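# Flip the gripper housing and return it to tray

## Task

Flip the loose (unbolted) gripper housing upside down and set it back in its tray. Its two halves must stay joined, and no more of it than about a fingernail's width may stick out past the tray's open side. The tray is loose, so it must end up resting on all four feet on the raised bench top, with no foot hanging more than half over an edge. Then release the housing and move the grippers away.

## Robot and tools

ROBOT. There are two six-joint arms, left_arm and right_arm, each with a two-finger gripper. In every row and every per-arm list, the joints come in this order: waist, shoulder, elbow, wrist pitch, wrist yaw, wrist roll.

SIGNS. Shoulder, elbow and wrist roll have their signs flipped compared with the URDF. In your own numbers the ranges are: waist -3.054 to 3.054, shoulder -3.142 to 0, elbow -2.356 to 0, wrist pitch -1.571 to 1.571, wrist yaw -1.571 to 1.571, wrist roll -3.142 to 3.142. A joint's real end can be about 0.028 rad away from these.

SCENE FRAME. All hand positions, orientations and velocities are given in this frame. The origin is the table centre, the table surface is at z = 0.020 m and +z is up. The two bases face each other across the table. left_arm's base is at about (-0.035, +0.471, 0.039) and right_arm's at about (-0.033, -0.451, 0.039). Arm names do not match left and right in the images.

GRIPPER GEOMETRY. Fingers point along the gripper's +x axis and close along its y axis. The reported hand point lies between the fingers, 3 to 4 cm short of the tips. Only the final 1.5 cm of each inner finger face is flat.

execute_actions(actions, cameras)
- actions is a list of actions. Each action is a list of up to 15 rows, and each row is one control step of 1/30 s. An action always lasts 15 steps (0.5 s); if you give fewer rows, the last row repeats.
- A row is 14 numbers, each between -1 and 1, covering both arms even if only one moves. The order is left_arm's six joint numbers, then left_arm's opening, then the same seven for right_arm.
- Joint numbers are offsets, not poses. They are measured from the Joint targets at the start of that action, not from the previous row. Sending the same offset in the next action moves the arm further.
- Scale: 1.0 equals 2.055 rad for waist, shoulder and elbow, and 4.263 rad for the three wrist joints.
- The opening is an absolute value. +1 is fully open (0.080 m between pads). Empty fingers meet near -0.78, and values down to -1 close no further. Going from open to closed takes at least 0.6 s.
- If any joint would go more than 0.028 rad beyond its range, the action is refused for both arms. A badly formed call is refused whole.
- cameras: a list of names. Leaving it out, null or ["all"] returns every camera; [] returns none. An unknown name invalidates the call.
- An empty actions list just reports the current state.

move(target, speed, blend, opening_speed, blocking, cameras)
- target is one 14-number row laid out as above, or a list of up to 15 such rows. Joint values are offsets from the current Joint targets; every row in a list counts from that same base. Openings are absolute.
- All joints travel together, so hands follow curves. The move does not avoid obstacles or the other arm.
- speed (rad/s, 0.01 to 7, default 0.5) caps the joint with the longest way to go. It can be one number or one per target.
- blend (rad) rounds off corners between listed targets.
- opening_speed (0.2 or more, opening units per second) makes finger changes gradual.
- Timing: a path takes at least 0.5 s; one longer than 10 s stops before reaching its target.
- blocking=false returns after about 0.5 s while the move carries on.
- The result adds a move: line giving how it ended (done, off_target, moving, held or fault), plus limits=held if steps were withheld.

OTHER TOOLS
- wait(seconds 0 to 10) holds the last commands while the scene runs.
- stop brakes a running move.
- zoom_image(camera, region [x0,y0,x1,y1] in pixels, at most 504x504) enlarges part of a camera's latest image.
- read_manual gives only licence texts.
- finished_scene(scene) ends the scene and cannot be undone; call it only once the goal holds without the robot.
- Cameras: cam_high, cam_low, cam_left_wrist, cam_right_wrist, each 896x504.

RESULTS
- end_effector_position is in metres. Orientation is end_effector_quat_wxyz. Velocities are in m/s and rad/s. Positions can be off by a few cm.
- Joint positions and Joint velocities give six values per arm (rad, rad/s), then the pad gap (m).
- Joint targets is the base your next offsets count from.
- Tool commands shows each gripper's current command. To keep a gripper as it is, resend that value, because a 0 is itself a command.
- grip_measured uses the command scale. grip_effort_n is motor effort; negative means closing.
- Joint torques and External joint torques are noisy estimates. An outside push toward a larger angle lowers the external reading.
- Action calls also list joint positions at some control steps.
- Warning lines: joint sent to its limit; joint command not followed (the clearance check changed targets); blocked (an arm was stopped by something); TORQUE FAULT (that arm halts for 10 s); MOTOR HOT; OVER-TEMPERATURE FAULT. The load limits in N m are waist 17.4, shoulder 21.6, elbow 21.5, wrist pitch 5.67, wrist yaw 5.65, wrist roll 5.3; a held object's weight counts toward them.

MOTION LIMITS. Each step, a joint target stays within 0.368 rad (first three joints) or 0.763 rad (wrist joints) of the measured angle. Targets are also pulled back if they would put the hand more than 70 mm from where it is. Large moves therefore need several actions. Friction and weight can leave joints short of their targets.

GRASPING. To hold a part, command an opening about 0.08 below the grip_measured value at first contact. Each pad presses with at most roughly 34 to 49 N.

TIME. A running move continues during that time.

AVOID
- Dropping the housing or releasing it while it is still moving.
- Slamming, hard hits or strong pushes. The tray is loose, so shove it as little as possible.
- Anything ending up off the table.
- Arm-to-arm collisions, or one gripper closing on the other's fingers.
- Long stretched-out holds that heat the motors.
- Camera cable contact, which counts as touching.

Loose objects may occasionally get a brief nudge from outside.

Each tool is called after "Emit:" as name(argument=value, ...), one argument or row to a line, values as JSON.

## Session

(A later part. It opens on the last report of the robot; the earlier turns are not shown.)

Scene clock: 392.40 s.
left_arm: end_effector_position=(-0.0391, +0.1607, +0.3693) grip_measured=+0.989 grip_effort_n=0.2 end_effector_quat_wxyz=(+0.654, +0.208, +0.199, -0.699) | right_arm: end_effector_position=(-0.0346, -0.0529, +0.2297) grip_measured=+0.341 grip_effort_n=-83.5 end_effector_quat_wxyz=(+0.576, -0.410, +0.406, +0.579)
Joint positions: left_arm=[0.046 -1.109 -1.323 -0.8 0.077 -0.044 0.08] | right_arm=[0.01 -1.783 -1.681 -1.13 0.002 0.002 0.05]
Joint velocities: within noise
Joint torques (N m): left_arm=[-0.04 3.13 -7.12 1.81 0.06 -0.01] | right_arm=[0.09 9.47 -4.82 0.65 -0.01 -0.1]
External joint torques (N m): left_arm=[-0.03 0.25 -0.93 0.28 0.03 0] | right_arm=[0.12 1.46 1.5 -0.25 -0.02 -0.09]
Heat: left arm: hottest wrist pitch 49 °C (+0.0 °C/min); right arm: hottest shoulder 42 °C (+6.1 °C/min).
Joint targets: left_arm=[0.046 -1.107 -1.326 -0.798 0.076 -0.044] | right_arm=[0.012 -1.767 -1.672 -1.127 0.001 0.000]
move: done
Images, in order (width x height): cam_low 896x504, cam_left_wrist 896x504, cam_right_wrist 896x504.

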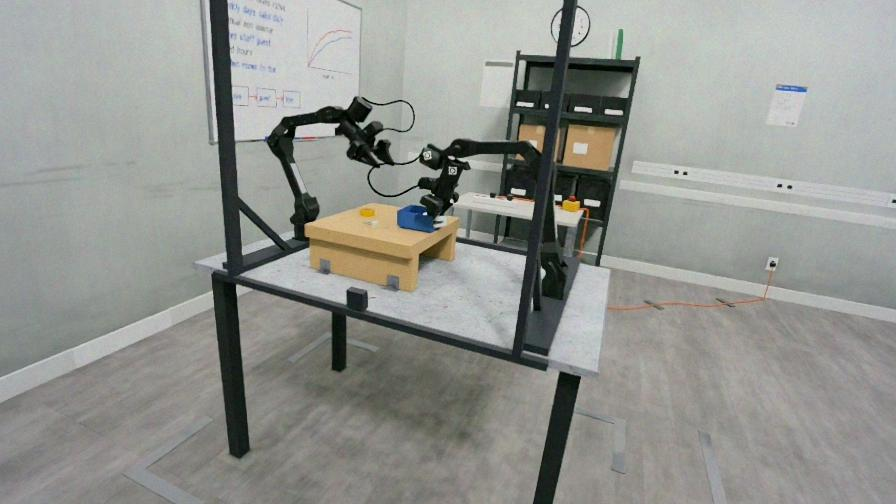

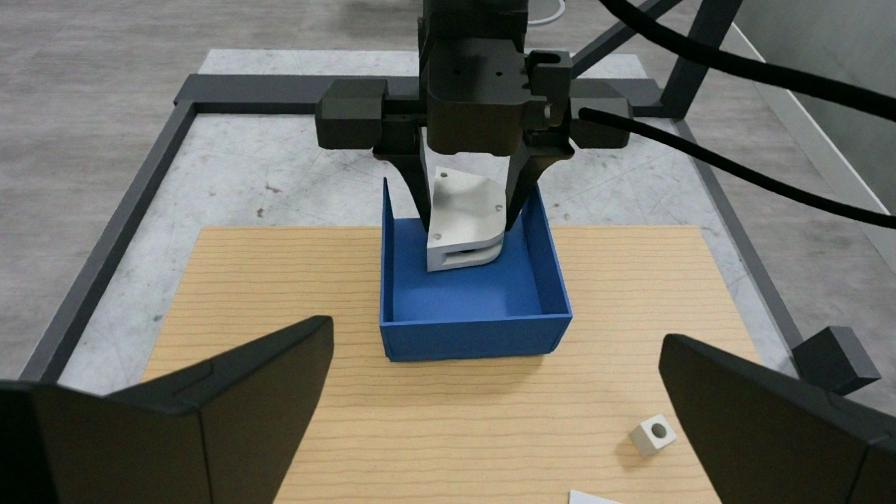

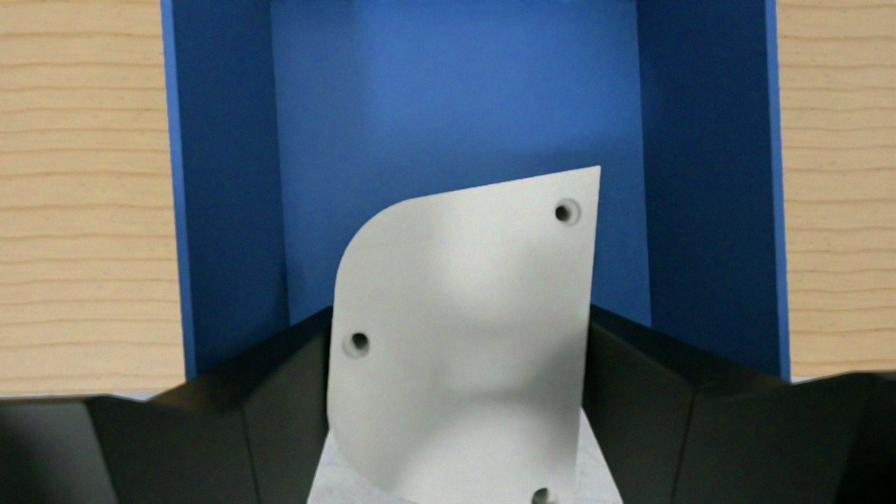

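Emit:
move(
  target=[0,0,0,0,0,0,0.988964,0,0.0007,0.0042,0.0017,0,0,0.2],
  speed=0.1,
  cameras=[],
)

Emit:
move(
  target=[0,0,0,0,0,0,0.988964,0,0.0005,0.003,0.0012,0,0,0.2],
  speed=0.1,
  cameras=["cam_right_wrist"],
)

Scene clock: 398.27 s.
left_arm: end_effector_position=(-0.0391, +0.1607, +0.3693) grip_measured=+0.989 grip_effort_n=0.2 end_effector_quat_wxyz=(+0.654, +0.208, +0.199, -0.699) | right_arm: end_effector_position=(-0.0346, -0.0530, +0.2278) grip_measured=+0.341 grip_effort_n=-83.5 end_effector_quat_wxyz=(+0.576, -0.410, +0.406, +0.579)
Joint positions: left_arm=[0.046 -1.109 -1.323 -0.8 0.077 -0.044 0.08] | right_arm=[0.01 -1.782 -1.672 -1.122 0.002 0.002 0.05]
Joint velocities: within noise
Joint torques (N m): left_arm=[-0.07 3.14 -7.14 1.8 0.06 -0.01] | right_arm=[0.29 9.39 -5.04 0.71 0 -0.09]
External joint torques (N m): left_arm=[-0.03 0.18 -0.87 0.24 0.02 -0.01] | right_arm=[0.25 1.51 1.21 -0.18 0 -0.09]
Heat: left arm: hottest wrist pitch 49 °C (+0.0 °C/min); right arm: hottest shoulder 42 °C (+6.1 °C/min).
Joint targets: left_arm=[0.046 -1.107 -1.326 -0.798 0.076 -0.044] | right_arm=[0.012 -1.765 -1.664 -1.120 0.001 0.000]
move: done
No camera images: "cameras" was empty.

Scene clock: 398.97 s.
left_arm: end_effector_position=(-0.0391, +0.1607, +0.3693) grip_measured=+0.989 grip_effort_n=0.2 end_effector_quat_wxyz=(+0.654, +0.208, +0.199, -0.699) | right_arm: end_effector_position=(-0.0346, -0.0531, +0.2267) grip_measured=+0.341 grip_effort_n=-83.5 end_effector_quat_wxyz=(+0.576, -0.410, +0.406, +0.579)
Joint positions: left_arm=[0.046 -1.109 -1.323 -0.8 0.077 -0.044 0.08] | right_arm=[0.01 -1.781 -1.666 -1.117 0.002 0.002 0.05]
Joint velocities: within noise
Joint torques (N m): left_arm=[-0.03 3.11 -7.09 1.81 0.05 -0.01] | right_arm=[0.28 9.58 -4.77 0.68 -0.03 -0.08]
External joint torques (N m): left_arm=[-0.03 0.17 -0.85 0.26 0.02 -0.01] | right_arm=[0.29 1.7 1.5 -0.22 -0.03 -0.08]
Heat: left arm: hottest wrist pitch 49 °C (+0.0 °C/min); right arm: hottest shoulder 42 °C (+6.0 °C/min).
Joint targets: left_arm=[0.046 -1.107 -1.326 -0.798 0.076 -0.044] | right_arm=[0.012 -1.764 -1.658 -1.114 0.001 0.000]
move: done
Images, in order (width x height): cam_right_wrist 896x504.

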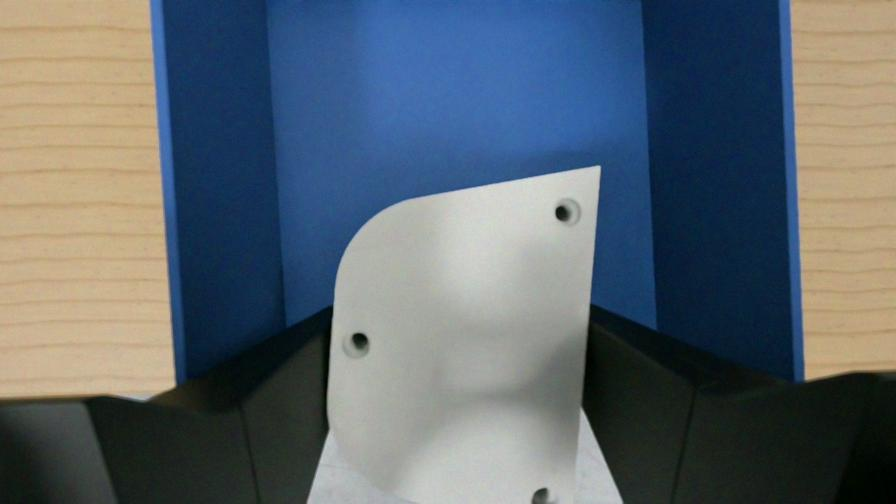

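Still in the air; continue.

Emit:
move(
  target=[0,0,0,0,0,0,0.988964,0,0.0005,0.003,0.0012,0,0,0.2],
  speed=0.1,
  cameras=[],
)

Emit:
move(
  target=[0,0,0,0,0,0,0.988964,0,0.0005,0.003,0.0012,0,0,0.2],
  speed=0.1,
  cameras=["cam_right_wrist"],
)

Emit:
move(
  target=[0,0,0,0,0,0,0.988964,0,0.0005,0.003,0.0012,0,0,0.2],
  speed=0.1,
  cameras=["cam_left_wrist","cam_right_wrist"],
)

Scene clock: 404.57 s.
left_arm: end_effector_position=(-0.0391, +0.1607, +0.3693) grip_measured=+0.989 grip_effort_n=0.2 end_effector_quat_wxyz=(+0.654, +0.208, +0.199, -0.699) | right_arm: end_effector_position=(-0.0346, -0.0532, +0.2262) grip_measured=+0.341 grip_effort_n=-83.5 end_effector_quat_wxyz=(+0.576, -0.410, +0.406, +0.579)
Joint positions: left_arm=[0.046 -1.109 -1.323 -0.8 0.077 -0.044 0.08] | right_arm=[0.01 -1.779 -1.661 -1.112 0.002 0.002 0.05]
Joint velocities: within noise
Joint torques (N m): left_arm=[-0.05 3.14 -7.12 1.8 0.06 -0.01] | right_arm=[0.14 9.27 -4.8 0.67 -0.03 -0.08]
External joint torques (N m): left_arm=[-0.05 0.23 -0.84 0.23 0.03 -0.01] | right_arm=[0.06 1.43 1.47 -0.23 -0.03 -0.08]
Heat: left arm: hottest wrist pitch 49 °C (+0.0 °C/min); right arm: hottest shoulder 41 °C (+5.0 °C/min).
Joint targets: left_arm=[0.046 -1.107 -1.326 -0.798 0.076 -0.044] | right_arm=[0.012 -1.763 -1.651 -1.109 0.001 0.000]
move: done
No camera images: "cameras" was empty.

Scene clock: 405.27 s.
left_arm: end_effector_position=(-0.0391, +0.1607, +0.3693) grip_measured=+0.989 grip_effort_n=0.2 end_effector_quat_wxyz=(+0.654, +0.208, +0.199, -0.699) | right_arm: end_effector_position=(-0.0346, -0.0533, +0.2260) grip_measured=+0.341 grip_effort_n=-83.5 end_effector_quat_wxyz=(+0.577, -0.409, +0.405, +0.580)
Joint positions: left_arm=[0.046 -1.109 -1.323 -0.8 0.077 -0.044 0.08] | right_arm=[0.01 -1.775 -1.656 -1.107 0.002 0.002 0.05]
Joint velocities: within noise
Joint torques (N m): left_arm=[-0.05 3.12 -7.14 1.8 0.06 -0.01] | right_arm=[0.21 9.19 -4.7 0.69 0 -0.12]
External joint torques (N m): left_arm=[-0.02 0.18 -0.84 0.23 0.03 -0.01] | right_arm=[0.21 1.29 1.58 -0.19 0 -0.12]
Heat: left arm: hottest wrist pitch 49 °C (+0.0 °C/min); right arm: hottest shoulder 41 °C (+5.1 °C/min).
Joint targets: left_arm=[0.046 -1.107 -1.326 -0.798 0.076 -0.044] | right_arm=[0.012 -1.762 -1.645 -1.104 0.001 0.000]
move: done
Images, in order (width x height): cam_right_wrist 896x504.

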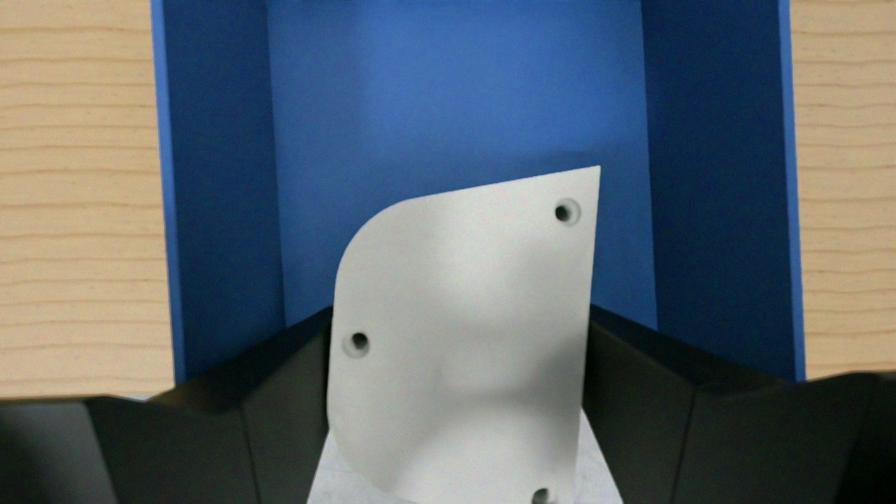

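Scene clock: 405.97 s.
left_arm: end_effector_position=(-0.0391, +0.1607, +0.3693) grip_measured=+0.989 grip_effort_n=0.2 end_effector_quat_wxyz=(+0.654, +0.208, +0.199, -0.699) | right_arm: end_effector_position=(-0.0346, -0.0534, +0.2258) grip_measured=+0.341 grip_effort_n=-83.5 end_effector_quat_wxyz=(+0.577, -0.408, +0.404, +0.580)
Joint positions: left_arm=[0.046 -1.109 -1.323 -0.8 0.077 -0.044 0.08] | right_arm=[0.01 -1.772 -1.65 -1.102 0.002 0.002 0.05]
Joint velocities: within noise
Joint torques (N m): left_arm=[-0.03 3.13 -7.11 1.8 0.06 -0.02] | right_arm=[0.19 8.99 -4.65 0.71 -0.03 -0.08]
External joint torques (N m): left_arm=[0 0.24 -0.88 0.24 0.03 -0.02] | right_arm=[0.16 1.1 1.65 -0.19 -0.03 -0.08]
Heat: left arm: hottest wrist pitch 49 °C (+0.0 °C/min); right arm: hottest shoulder 41 °C (+5.0 °C/min).
Joint targets: left_arm=[0.046 -1.107 -1.326 -0.798 0.076 -0.044] | right_arm=[0.012 -1.761 -1.639 -1.099 0.001 0.000]
move: done
Images, in order (width x height): cam_left_wrist 896x504, cam_right_wrist 896x504.

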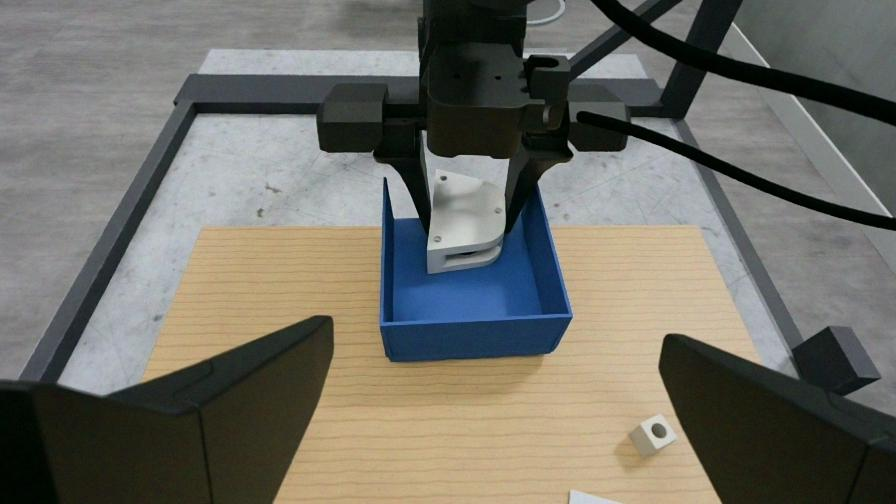

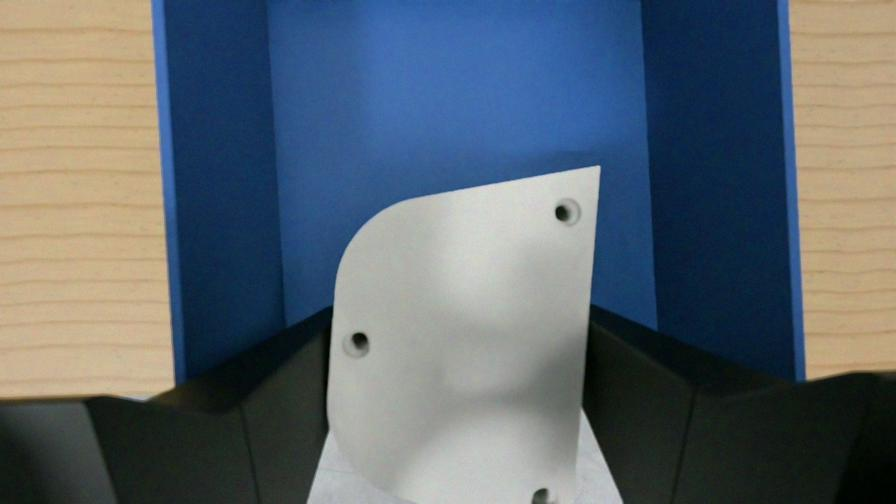

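Emit:
move(
  target=[0,0,0,0,0,0,0.988964,0,-0.0005,-0.003,-0.0012,0,0,0.45],
  speed=0.1,
  opening_speed=0.3,
  cameras=["cam_right_wrist"],
)

Emit:
move(
  target=[0,0,0,0,0,0,0.988964,0,0.0117,-0.1217,-0.0645,0,0,0.45],
  speed=0.2,
  cameras=["cam_left_wrist","cam_right_wrist"],
)

Scene clock: 414.27 s.
left_arm: end_effector_position=(-0.0391, +0.1607, +0.3693) grip_measured=+0.989 grip_effort_n=0.2 end_effector_quat_wxyz=(+0.654, +0.208, +0.199, -0.699) | right_arm: end_effector_position=(-0.0346, -0.0537, +0.2257) grip_measured=+0.446 grip_effort_n=17.4 end_effector_quat_wxyz=(+0.577, -0.409, +0.405, +0.580)
Joint positions: left_arm=[0.046 -1.109 -1.323 -0.8 0.077 -0.044 0.08] | right_arm=[0.01 -1.772 -1.65 -1.103 0.002 0.002 0.055]
Joint velocities: within noise
Joint torques (N m): left_arm=[-0.04 3.12 -7.12 1.81 0.06 -0.01] | right_arm=[0.29 8.83 -5.33 0.48 -0.01 -0.07]
External joint torques (N m): left_arm=[0 0.22 -0.88 0.26 0.02 0] | right_arm=[0.25 0.85 1 -0.41 -0.01 -0.07]
Heat: left arm: hottest wrist pitch 49 °C (+0.0 °C/min); right arm: hottest shoulder 42 °C (+6.1 °C/min).
Joint targets: left_arm=[0.046 -1.107 -1.326 -0.798 0.076 -0.044] | right_arm=[0.012 -1.762 -1.645 -1.104 0.001 0.000]
move: done
Images, in order (width x height): cam_right_wrist 896x504.

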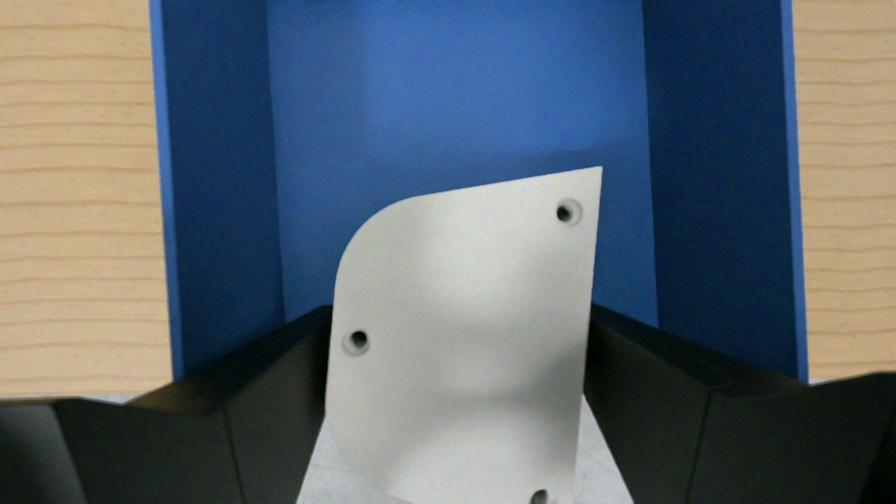

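Scene clock: 416.07 s.
left_arm: end_effector_position=(-0.0391, +0.1607, +0.3693) grip_measured=+0.989 grip_effort_n=0.2 end_effector_quat_wxyz=(+0.654, +0.208, +0.199, -0.699) | right_arm: end_effector_position=(-0.0345, -0.0789, +0.2884) grip_measured=+0.447 grip_effort_n=17.4 end_effector_quat_wxyz=(+0.574, -0.414, +0.410, +0.576)
Joint positions: left_arm=[0.046 -1.109 -1.323 -0.8 0.077 -0.044 0.08] | right_arm=[0.01 -1.75 -1.885 -1.378 0.002 0.002 0.055]
Joint velocities: within noise
Joint torques (N m): left_arm=[-0.04 3.12 -7.11 1.8 0.06 -0.02] | right_arm=[0.21 8.54 -6.6 0.48 -0.06 -0.06]
External joint torques (N m): left_arm=[-0.04 0.27 -0.9 0.24 0.03 -0.02] | right_arm=[0.17 1.27 -0.71 -0.39 -0.05 -0.05]
Heat: left arm: hottest wrist pitch 49 °C (+0.0 °C/min); right arm: hottest shoulder 42 °C (+6.1 °C/min).
Joint targets: left_arm=[0.046 -1.107 -1.326 -0.798 0.076 -0.044] | right_arm=[0.012 -1.738 -1.895 -1.379 0.001 0.000]
move: done
Images, in order (width x height): cam_left_wrist 896x504, cam_right_wrist 896x504.

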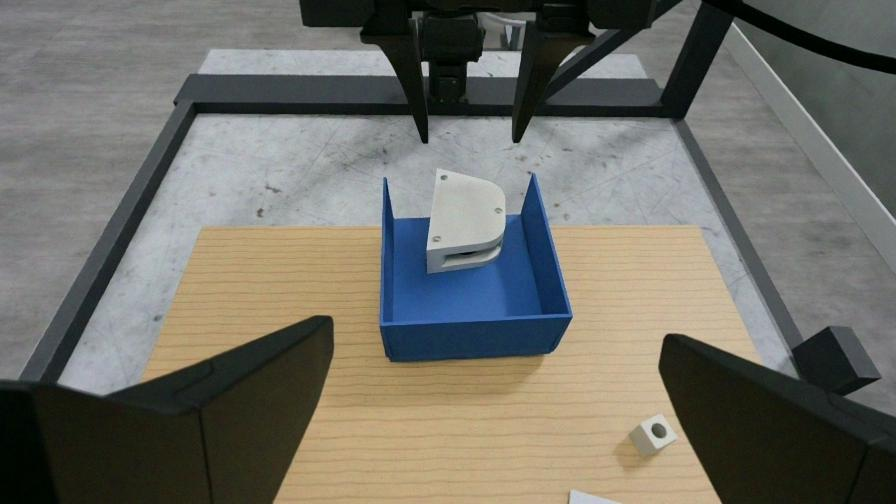

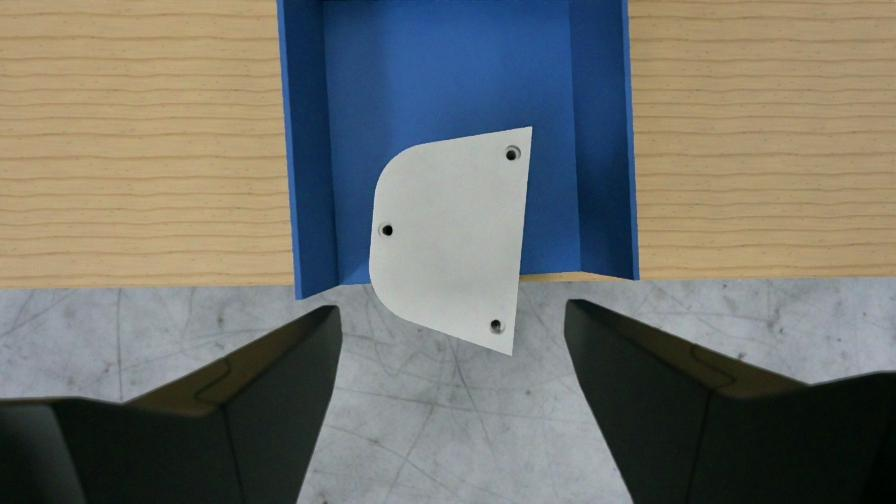

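Emit:
move(
  target=[
    [0,0,0,0,0,0,0.988964,0.043,0.3591,0.3869,0.1827,0.0,0,0.45],
    [0,0,0,0,0,0,0.988964,0.0671,0.5311,0.6209,0.2481,0.0541,0,0.45],
    [0,0,0,0,0,0,0.988964,0.0671,0.4492,0.8294,0.4699,0.0541,0,0.6],
  ],
  speed=0.7,
  cameras=["cam_left_wrist","cam_right_wrist"],
)

Scene clock: 460.30 s.
left_arm: end_effector_position=(-0.0391, +0.1607, +0.3693) grip_measured=+0.989 grip_effort_n=0.2 end_effector_quat_wxyz=(+0.654, +0.208, +0.199, -0.699) | right_arm: end_effector_position=(-0.0401, -0.1615, +0.2449) grip_measured=+0.597 grip_effort_n=17.9 end_effector_quat_wxyz=(+0.737, +0.004, -0.004, +0.676)
Joint positions: left_arm=[0.046 -1.109 -1.323 -0.8 0.077 -0.044 0.08] | right_arm=[0.148 -0.811 -0.2 0.621 0.228 0.002 0.062]
Joint velocities: within noise
Joint torques (N m): left_arm=[-0.03 3.13 -7.11 1.8 0.07 -0.01] | right_arm=[0.3 1.38 -5.37 1.46 0.16 -0.05]
External joint torques (N m): left_arm=[-0.03 0.16 -0.82 0.23 0.04 -0.01] | right_arm=[0.3 -0.06 1.35 -0.21 0.16 -0.05]
Heat: left arm: hottest wrist pitch 49 °C (+0.0 °C/min); right arm: hottest shoulder 41 °C (-1.0 °C/min).
Joint targets: left_arm=[0.046 -1.107 -1.326 -0.798 0.076 -0.044] | right_arm=[0.150 -0.815 -0.191 0.624 0.231 0.000]
move: done
Images, in order (width x height): cam_left_wrist 896x504, cam_right_wrist 896x504.

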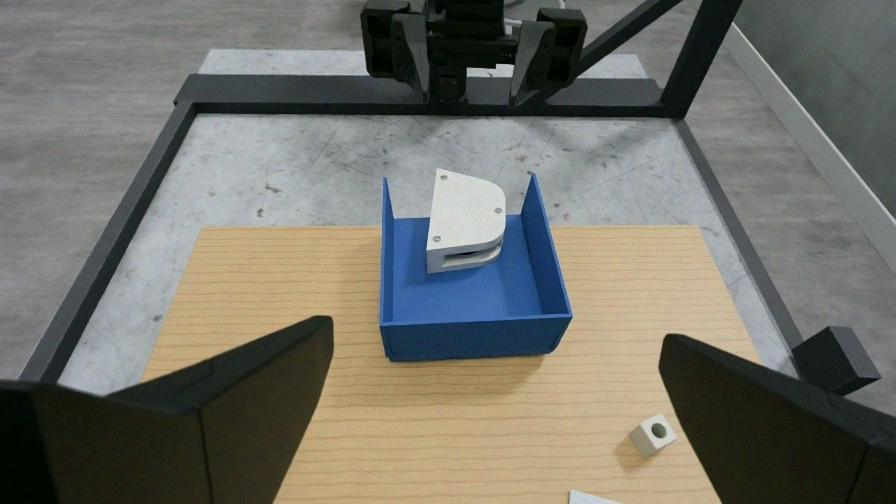

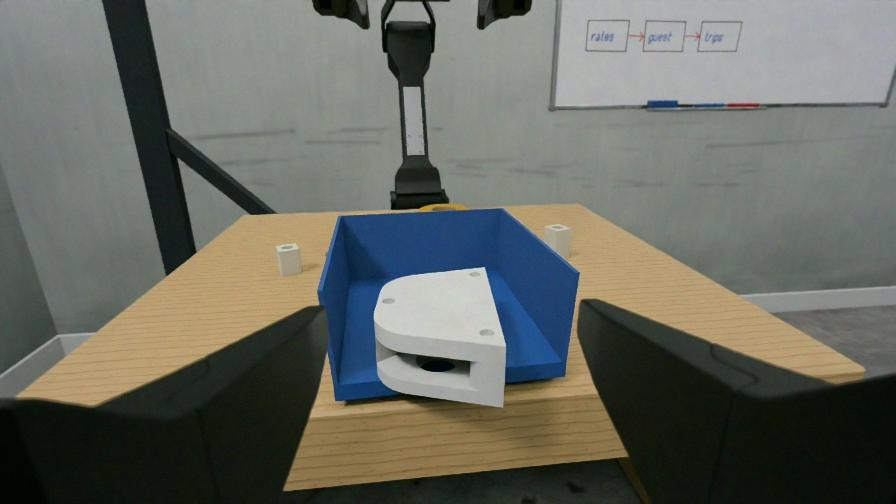

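Emit:
move(
  target=[0,0,0,0,0,0,0.988964,0,-0.2083,0.0271,0.1135,0,0,0.6],
  speed=0.4,
  cameras=["cam_left_wrist","cam_right_wrist"],
)

Scene clock: 465.47 s.
left_arm: end_effector_position=(-0.0391, +0.1607, +0.3693) grip_measured=+0.989 grip_effort_n=0.2 end_effector_quat_wxyz=(+0.654, +0.208, +0.199, -0.699) | right_arm: end_effector_position=(-0.0437, -0.1358, +0.2042) grip_measured=+0.597 grip_effort_n=17.4 end_effector_quat_wxyz=(+0.737, +0.004, -0.004, +0.676)
Joint positions: left_arm=[0.046 -1.109 -1.323 -0.8 0.077 -0.044 0.08] | right_arm=[0.148 -1.237 -0.143 1.105 0.228 0.002 0.062]
Joint velocities: within noise
Joint torques (N m): left_arm=[-0.04 3.13 -7.15 1.81 0.07 -0.01] | right_arm=[0.36 2.49 -4.07 1.48 0.19 -0.07]
External joint torques (N m): left_arm=[-0.03 0.13 -0.8 0.22 0.04 -0.01] | right_arm=[0.36 -0.29 1.22 -0.2 0.19 -0.07]
Heat: left arm: hottest wrist pitch 49 °C (+0.0 °C/min); right arm: hottest shoulder 40 °C (-1.0 °C/min).
Joint targets: left_arm=[0.046 -1.107 -1.326 -0.798 0.076 -0.044] | right_arm=[0.150 -1.243 -0.135 1.108 0.231 0.000]
move: done
Images, in order (width x height): cam_left_wrist 896x504, cam_right_wrist 896x504.

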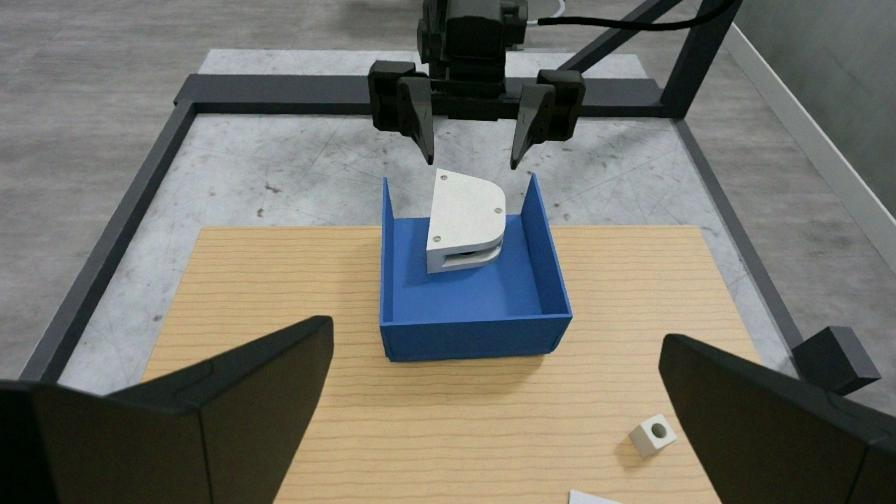

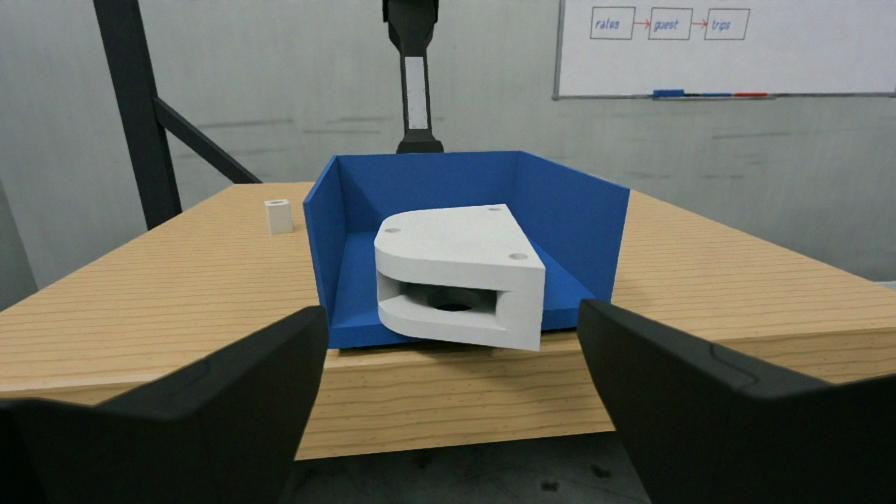

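Emit:
move(
  target=[0,0,0,0,0,0,0.988964,-0.0172,-0.0941,-0.0442,0.0241,-0.0081,0,0.6],
  speed=0.15,
  cameras=["cam_left_wrist","cam_right_wrist"],
)

Scene clock: 481.53 s.
left_arm: end_effector_position=(-0.0391, +0.1607, +0.3693) grip_measured=+0.989 grip_effort_n=0.2 end_effector_quat_wxyz=(+0.654, +0.208, +0.199, -0.699) | right_arm: end_effector_position=(-0.0411, -0.1099, +0.1945) grip_measured=+0.597 grip_effort_n=17.4 end_effector_quat_wxyz=(+0.738, -0.003, +0.001, +0.675)
Joint positions: left_arm=[0.046 -1.109 -1.323 -0.8 0.077 -0.044 0.08] | right_arm=[0.118 -1.429 -0.216 1.207 0.202 0.002 0.062]
Joint velocities: within noise
Joint torques (N m): left_arm=[-0.06 3.14 -7.11 1.81 0.06 -0.02] | right_arm=[-0.31 3.35 -5.59 1.47 -0.19 -0.05]
External joint torques (N m): left_arm=[-0.04 0.22 -0.82 0.23 0.03 -0.01] | right_arm=[-0.3 -0.39 -0.76 -0.22 -0.2 -0.04]
Heat: left arm: hottest wrist pitch 49 °C (+0.0 °C/min); right arm: hottest wrist pitch 38 °C (+3.0 °C/min).
Joint targets: left_arm=[0.046 -1.107 -1.326 -0.798 0.076 -0.044] | right_arm=[0.115 -1.437 -0.226 1.211 0.197 0.000]
move: done
Images, in order (width x height): cam_left_wrist 896x504, cam_right_wrist 896x504.

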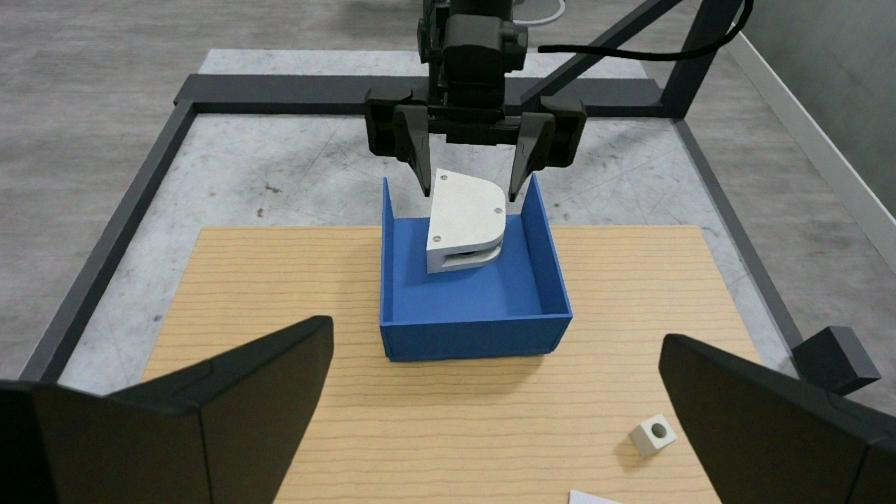

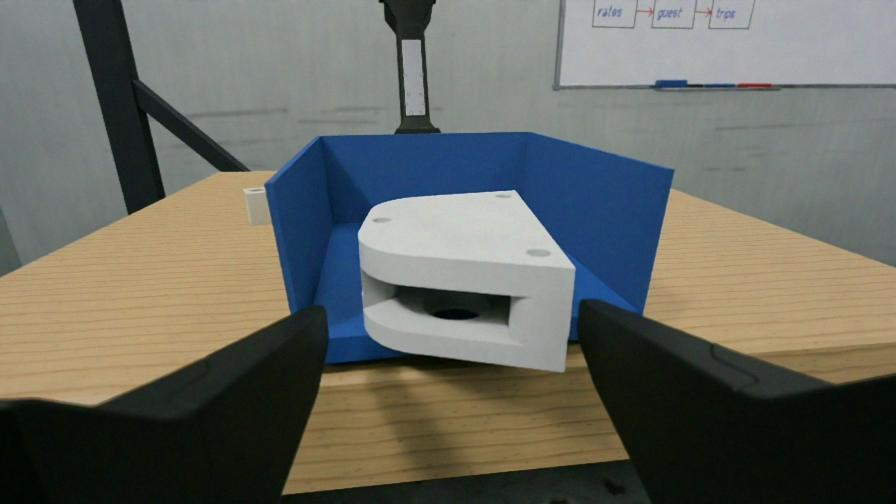

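Emit:
move(
  target=[0,0,0,0,0,0,0.988964,-0.016,-0.0537,-0.0547,-0.0005,-0.0078,0,0.6],
  speed=0.08,
  cameras=["cam_left_wrist","cam_right_wrist"],
)

Scene clock: 494.23 s.
left_arm: end_effector_position=(-0.0391, +0.1607, +0.3693) grip_measured=+0.989 grip_effort_n=0.2 end_effector_quat_wxyz=(+0.654, +0.208, +0.199, -0.699) | right_arm: end_effector_position=(-0.0372, -0.0800, +0.1987) grip_measured=+0.597 grip_effort_n=17.4 end_effector_quat_wxyz=(+0.738, -0.001, -0.001, +0.675)
Joint positions: left_arm=[0.046 -1.109 -1.323 -0.8 0.077 -0.044 0.08] | right_arm=[0.085 -1.537 -0.329 1.208 0.168 0.002 0.062]
Joint velocities: within noise
Joint torques (N m): left_arm=[-0.07 3.12 -7.12 1.81 0.05 -0.01] | right_arm=[-0.17 3.66 -5.48 1.36 -0.16 -0.09]
External joint torques (N m): left_arm=[-0.06 0.27 -0.91 0.25 0.03 -0.01] | right_arm=[-0.2 -0.98 -0.63 -0.35 -0.16 -0.09]
Heat: left arm: hottest wrist pitch 49 °C (+0.0 °C/min); right arm: hottest wrist pitch 39 °C (+4.1 °C/min).
Joint targets: left_arm=[0.046 -1.107 -1.326 -0.798 0.076 -0.044] | right_arm=[0.082 -1.547 -0.338 1.209 0.163 0.000]
move: done
Images, in order (width x height): cam_left_wrist 896x504, cam_right_wrist 896x504.

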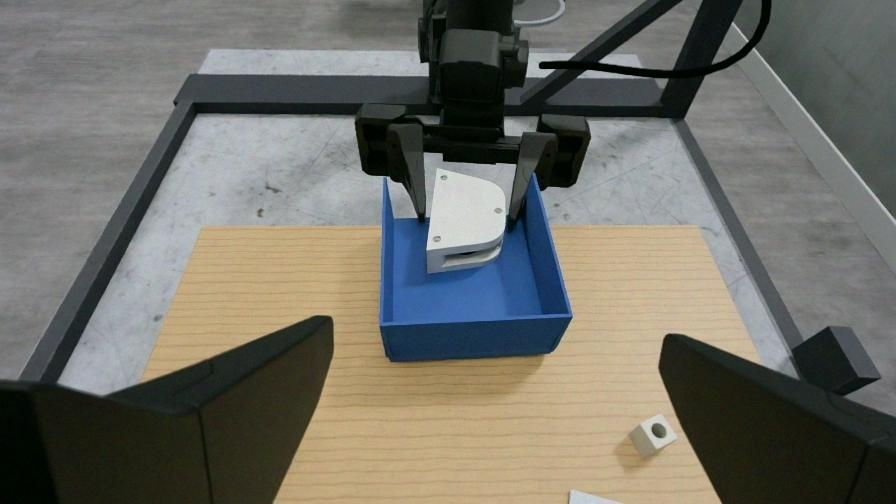

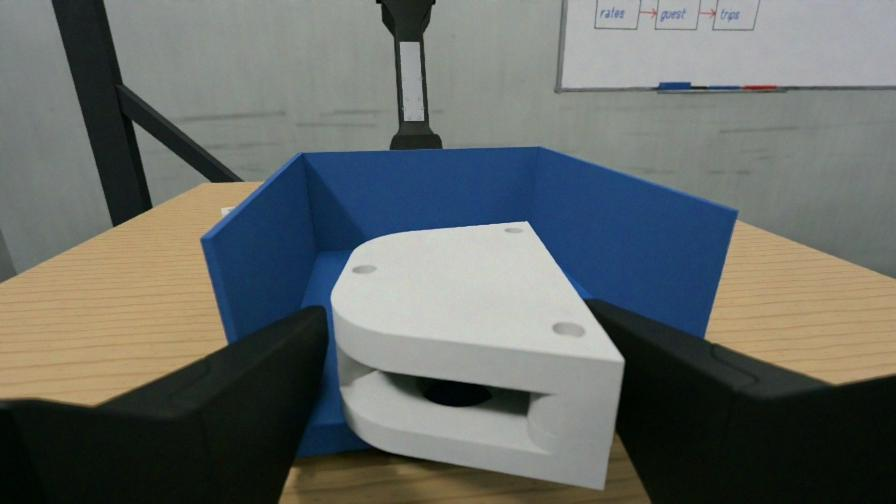

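Emit:
move(
  target=[0,0,0,0,0,0,0.988964,0,0,0,0,0,0,0.15],
  opening_speed=0.25,
  cameras=["cam_left_wrist","cam_right_wrist"],
)

Scene clock: 500.20 s.
left_arm: end_effector_position=(-0.0391, +0.1607, +0.3693) grip_measured=+0.989 grip_effort_n=0.2 end_effector_quat_wxyz=(+0.654, +0.208, +0.199, -0.699) | right_arm: end_effector_position=(-0.0372, -0.0799, +0.1986) grip_measured=+0.316 grip_effort_n=-83.5 end_effector_quat_wxyz=(+0.738, -0.001, -0.001, +0.675)
Joint positions: left_arm=[0.046 -1.109 -1.323 -0.8 0.077 -0.044 0.08] | right_arm=[0.085 -1.537 -0.329 1.208 0.168 0.002 0.049]
Joint velocities: within noise
Joint torques (N m): left_arm=[-0.06 3.11 -7.13 1.81 0.06 -0.01] | right_arm=[-0.18 3.84 -5.53 1.35 -0.15 -0.11]
External joint torques (N m): left_arm=[-0.04 0.15 -0.83 0.23 0.03 0] | right_arm=[-0.19 -0.76 -0.72 -0.34 -0.15 -0.1]
Heat: left arm: hottest wrist pitch 49 °C (+0.0 °C/min); right arm: hottest wrist pitch 39 °C (+4.1 °C/min).
Joint targets: left_arm=[0.046 -1.107 -1.326 -0.798 0.076 -0.044] | right_arm=[0.082 -1.547 -0.338 1.209 0.163 0.000]
move: done
Images, in order (width x height): cam_left_wrist 896x504, cam_right_wrist 896x504.

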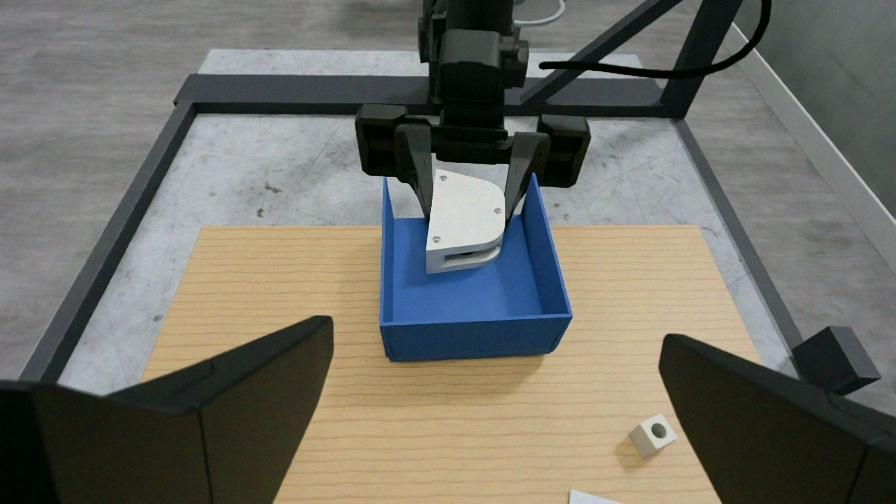

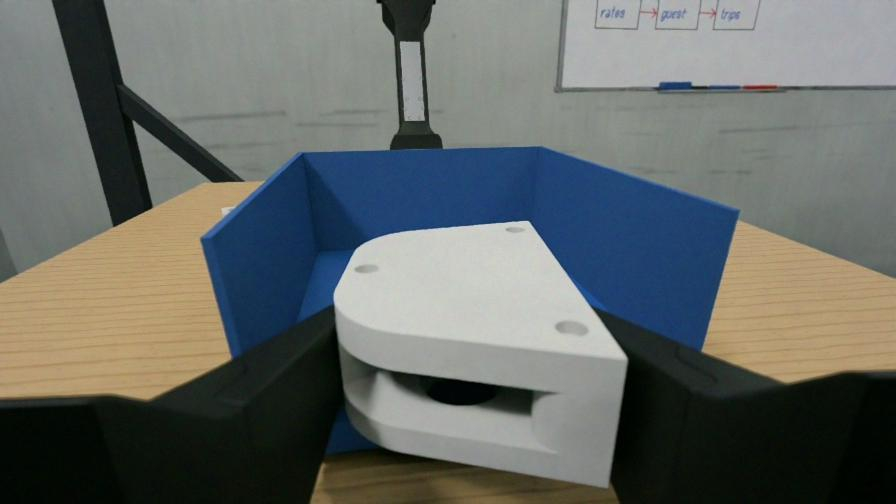

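Emit:
move(
  target=[0,0,0,0,0,0,0.988964,0,0.0738,-0.0271,-0.0486,0,0,0.15],
  speed=0.12,
  cameras=["cam_left_wrist","cam_right_wrist"],
)

Scene clock: 510.70 s.
left_arm: end_effector_position=(-0.0391, +0.1607, +0.3693) grip_measured=+0.989 grip_effort_n=0.2 end_effector_quat_wxyz=(+0.654, +0.208, +0.199, -0.699) | right_arm: end_effector_position=(-0.0373, -0.0785, +0.2196) grip_measured=+0.316 grip_effort_n=-83.5 end_effector_quat_wxyz=(+0.738, -0.010, +0.007, +0.675)
Joint positions: left_arm=[0.046 -1.109 -1.323 -0.8 0.077 -0.044 0.08] | right_arm=[0.085 -1.408 -0.383 1.001 0.168 0.002 0.049]
Joint velocities: within noise
Joint torques (N m): left_arm=[-0.04 3.12 -7.1 1.81 0.06 -0.01] | right_arm=[-0.3 5.67 -6.6 1.34 -0.15 -0.06]
External joint torques (N m): left_arm=[-0.06 0.24 -0.9 0.26 0.03 -0.01] | right_arm=[-0.32 1.24 -0.96 -0.39 -0.15 -0.06]
Heat: left arm: hottest wrist pitch 49 °C (+0.0 °C/min); right arm: hottest wrist pitch 39 °C (+4.0 °C/min).
Joint targets: left_arm=[0.046 -1.107 -1.326 -0.798 0.076 -0.044] | right_arm=[0.082 -1.395 -0.394 1.001 0.163 0.000]
move: done
Images, in order (width x height): cam_left_wrist 896x504, cam_right_wrist 896x504.

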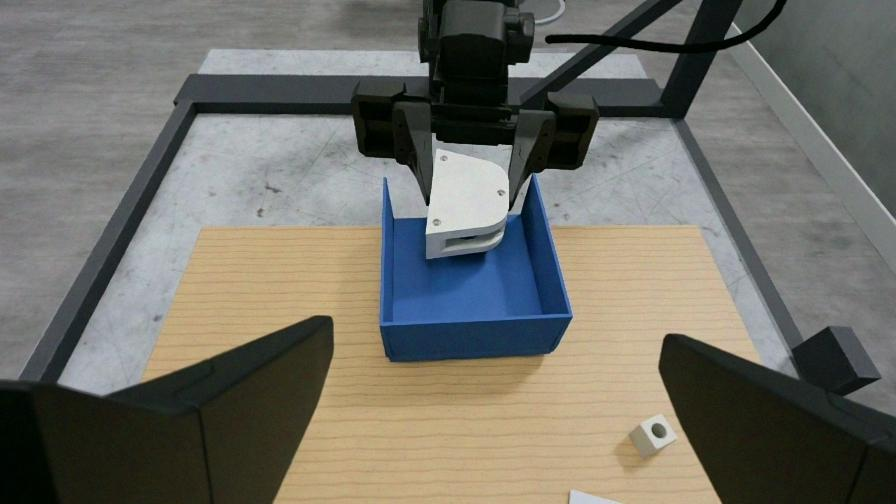

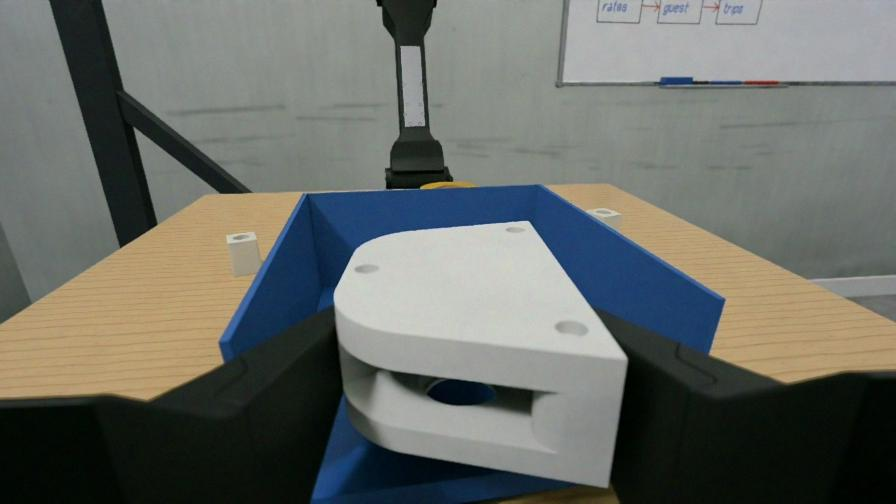

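Emit:
move(
  target=[
    [0,0,0,0,0,0,0.988964,0.0331,0.2824,0.099,-0.0884,0.0161,0,0.15],
    [0,0,0,0,0,0,0.988964,0.0331,0.2824,0.099,-0.0884,0.0161,0.7335,0.15],
  ],
  speed=[0.3,1.0],
  cameras=["cam_left_wrist","cam_right_wrist","cam_low"],
)

Scene clock: 524.80 s.
left_arm: end_effector_position=(-0.0391, +0.1607, +0.3693) grip_measured=+0.989 grip_effort_n=0.2 end_effector_quat_wxyz=(+0.654, +0.208, +0.199, -0.699) | right_arm: end_effector_position=(-0.0400, -0.1604, +0.2415) grip_measured=+0.316 grip_effort_n=-83.5 end_effector_quat_wxyz=(-0.007, +0.737, +0.676, -0.007)
Joint positions: left_arm=[0.046 -1.109 -1.323 -0.8 0.077 -0.044 0.08] | right_arm=[0.147 -0.823 -0.199 0.624 0.228 3.123 0.049]
Joint velocities: within noise
Joint torques (N m): left_arm=[-0.04 3.15 -7.1 1.8 0.05 -0.01] | right_arm=[0.18 2.72 -5.43 1.31 0.19 0.14]
External joint torques (N m): left_arm=[-0.02 0.22 -0.83 0.24 0.01 -0.01] | right_arm=[0.18 1.25 1.28 -0.36 0.19 0.13]
Heat: left arm: hottest wrist pitch 49 °C (+0.0 °C/min); right arm: hottest wrist pitch 38 °C (+2.0 °C/min).
Joint targets: left_arm=[0.046 -1.107 -1.326 -0.798 0.076 -0.044] | right_arm=[0.150 -0.815 -0.190 0.624 0.232 3.127]
move: done
Images, in order (width x height): cam_low 896x504, cam_left_wrist 896x504, cam_right_wrist 896x504.

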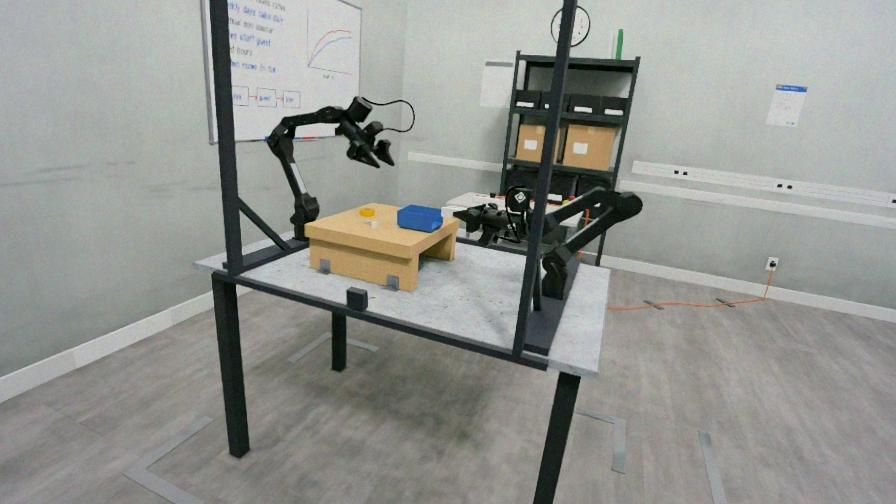

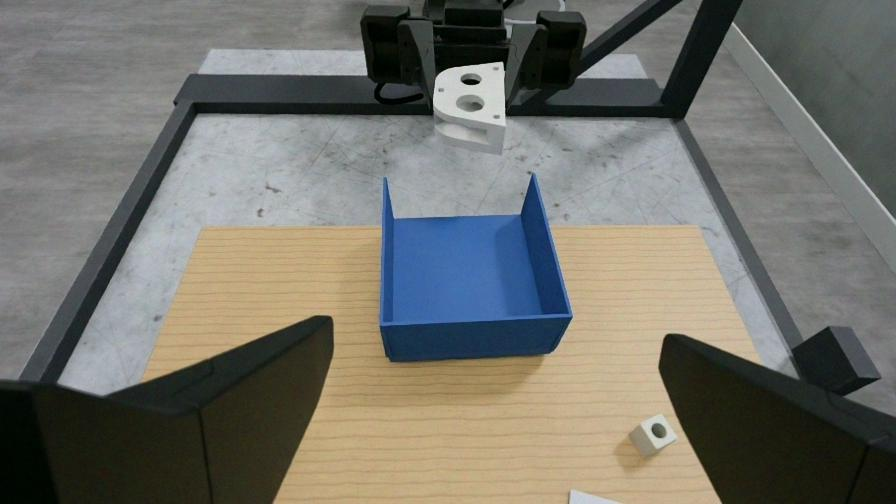

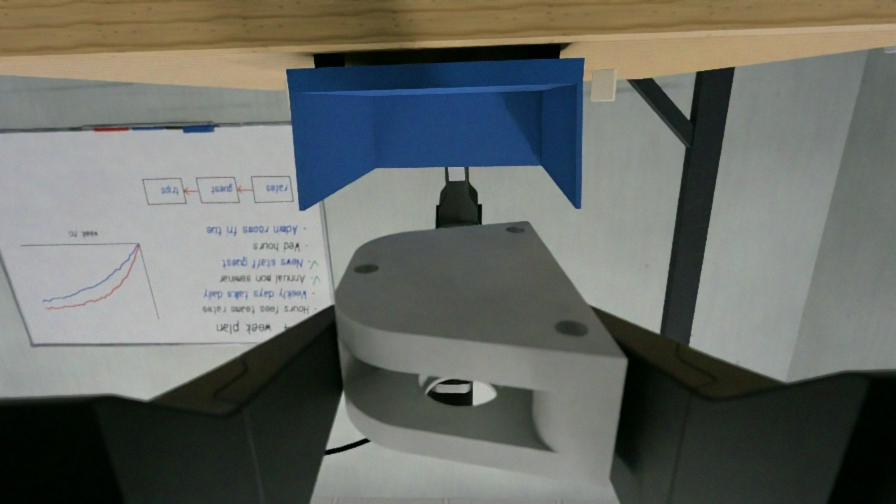

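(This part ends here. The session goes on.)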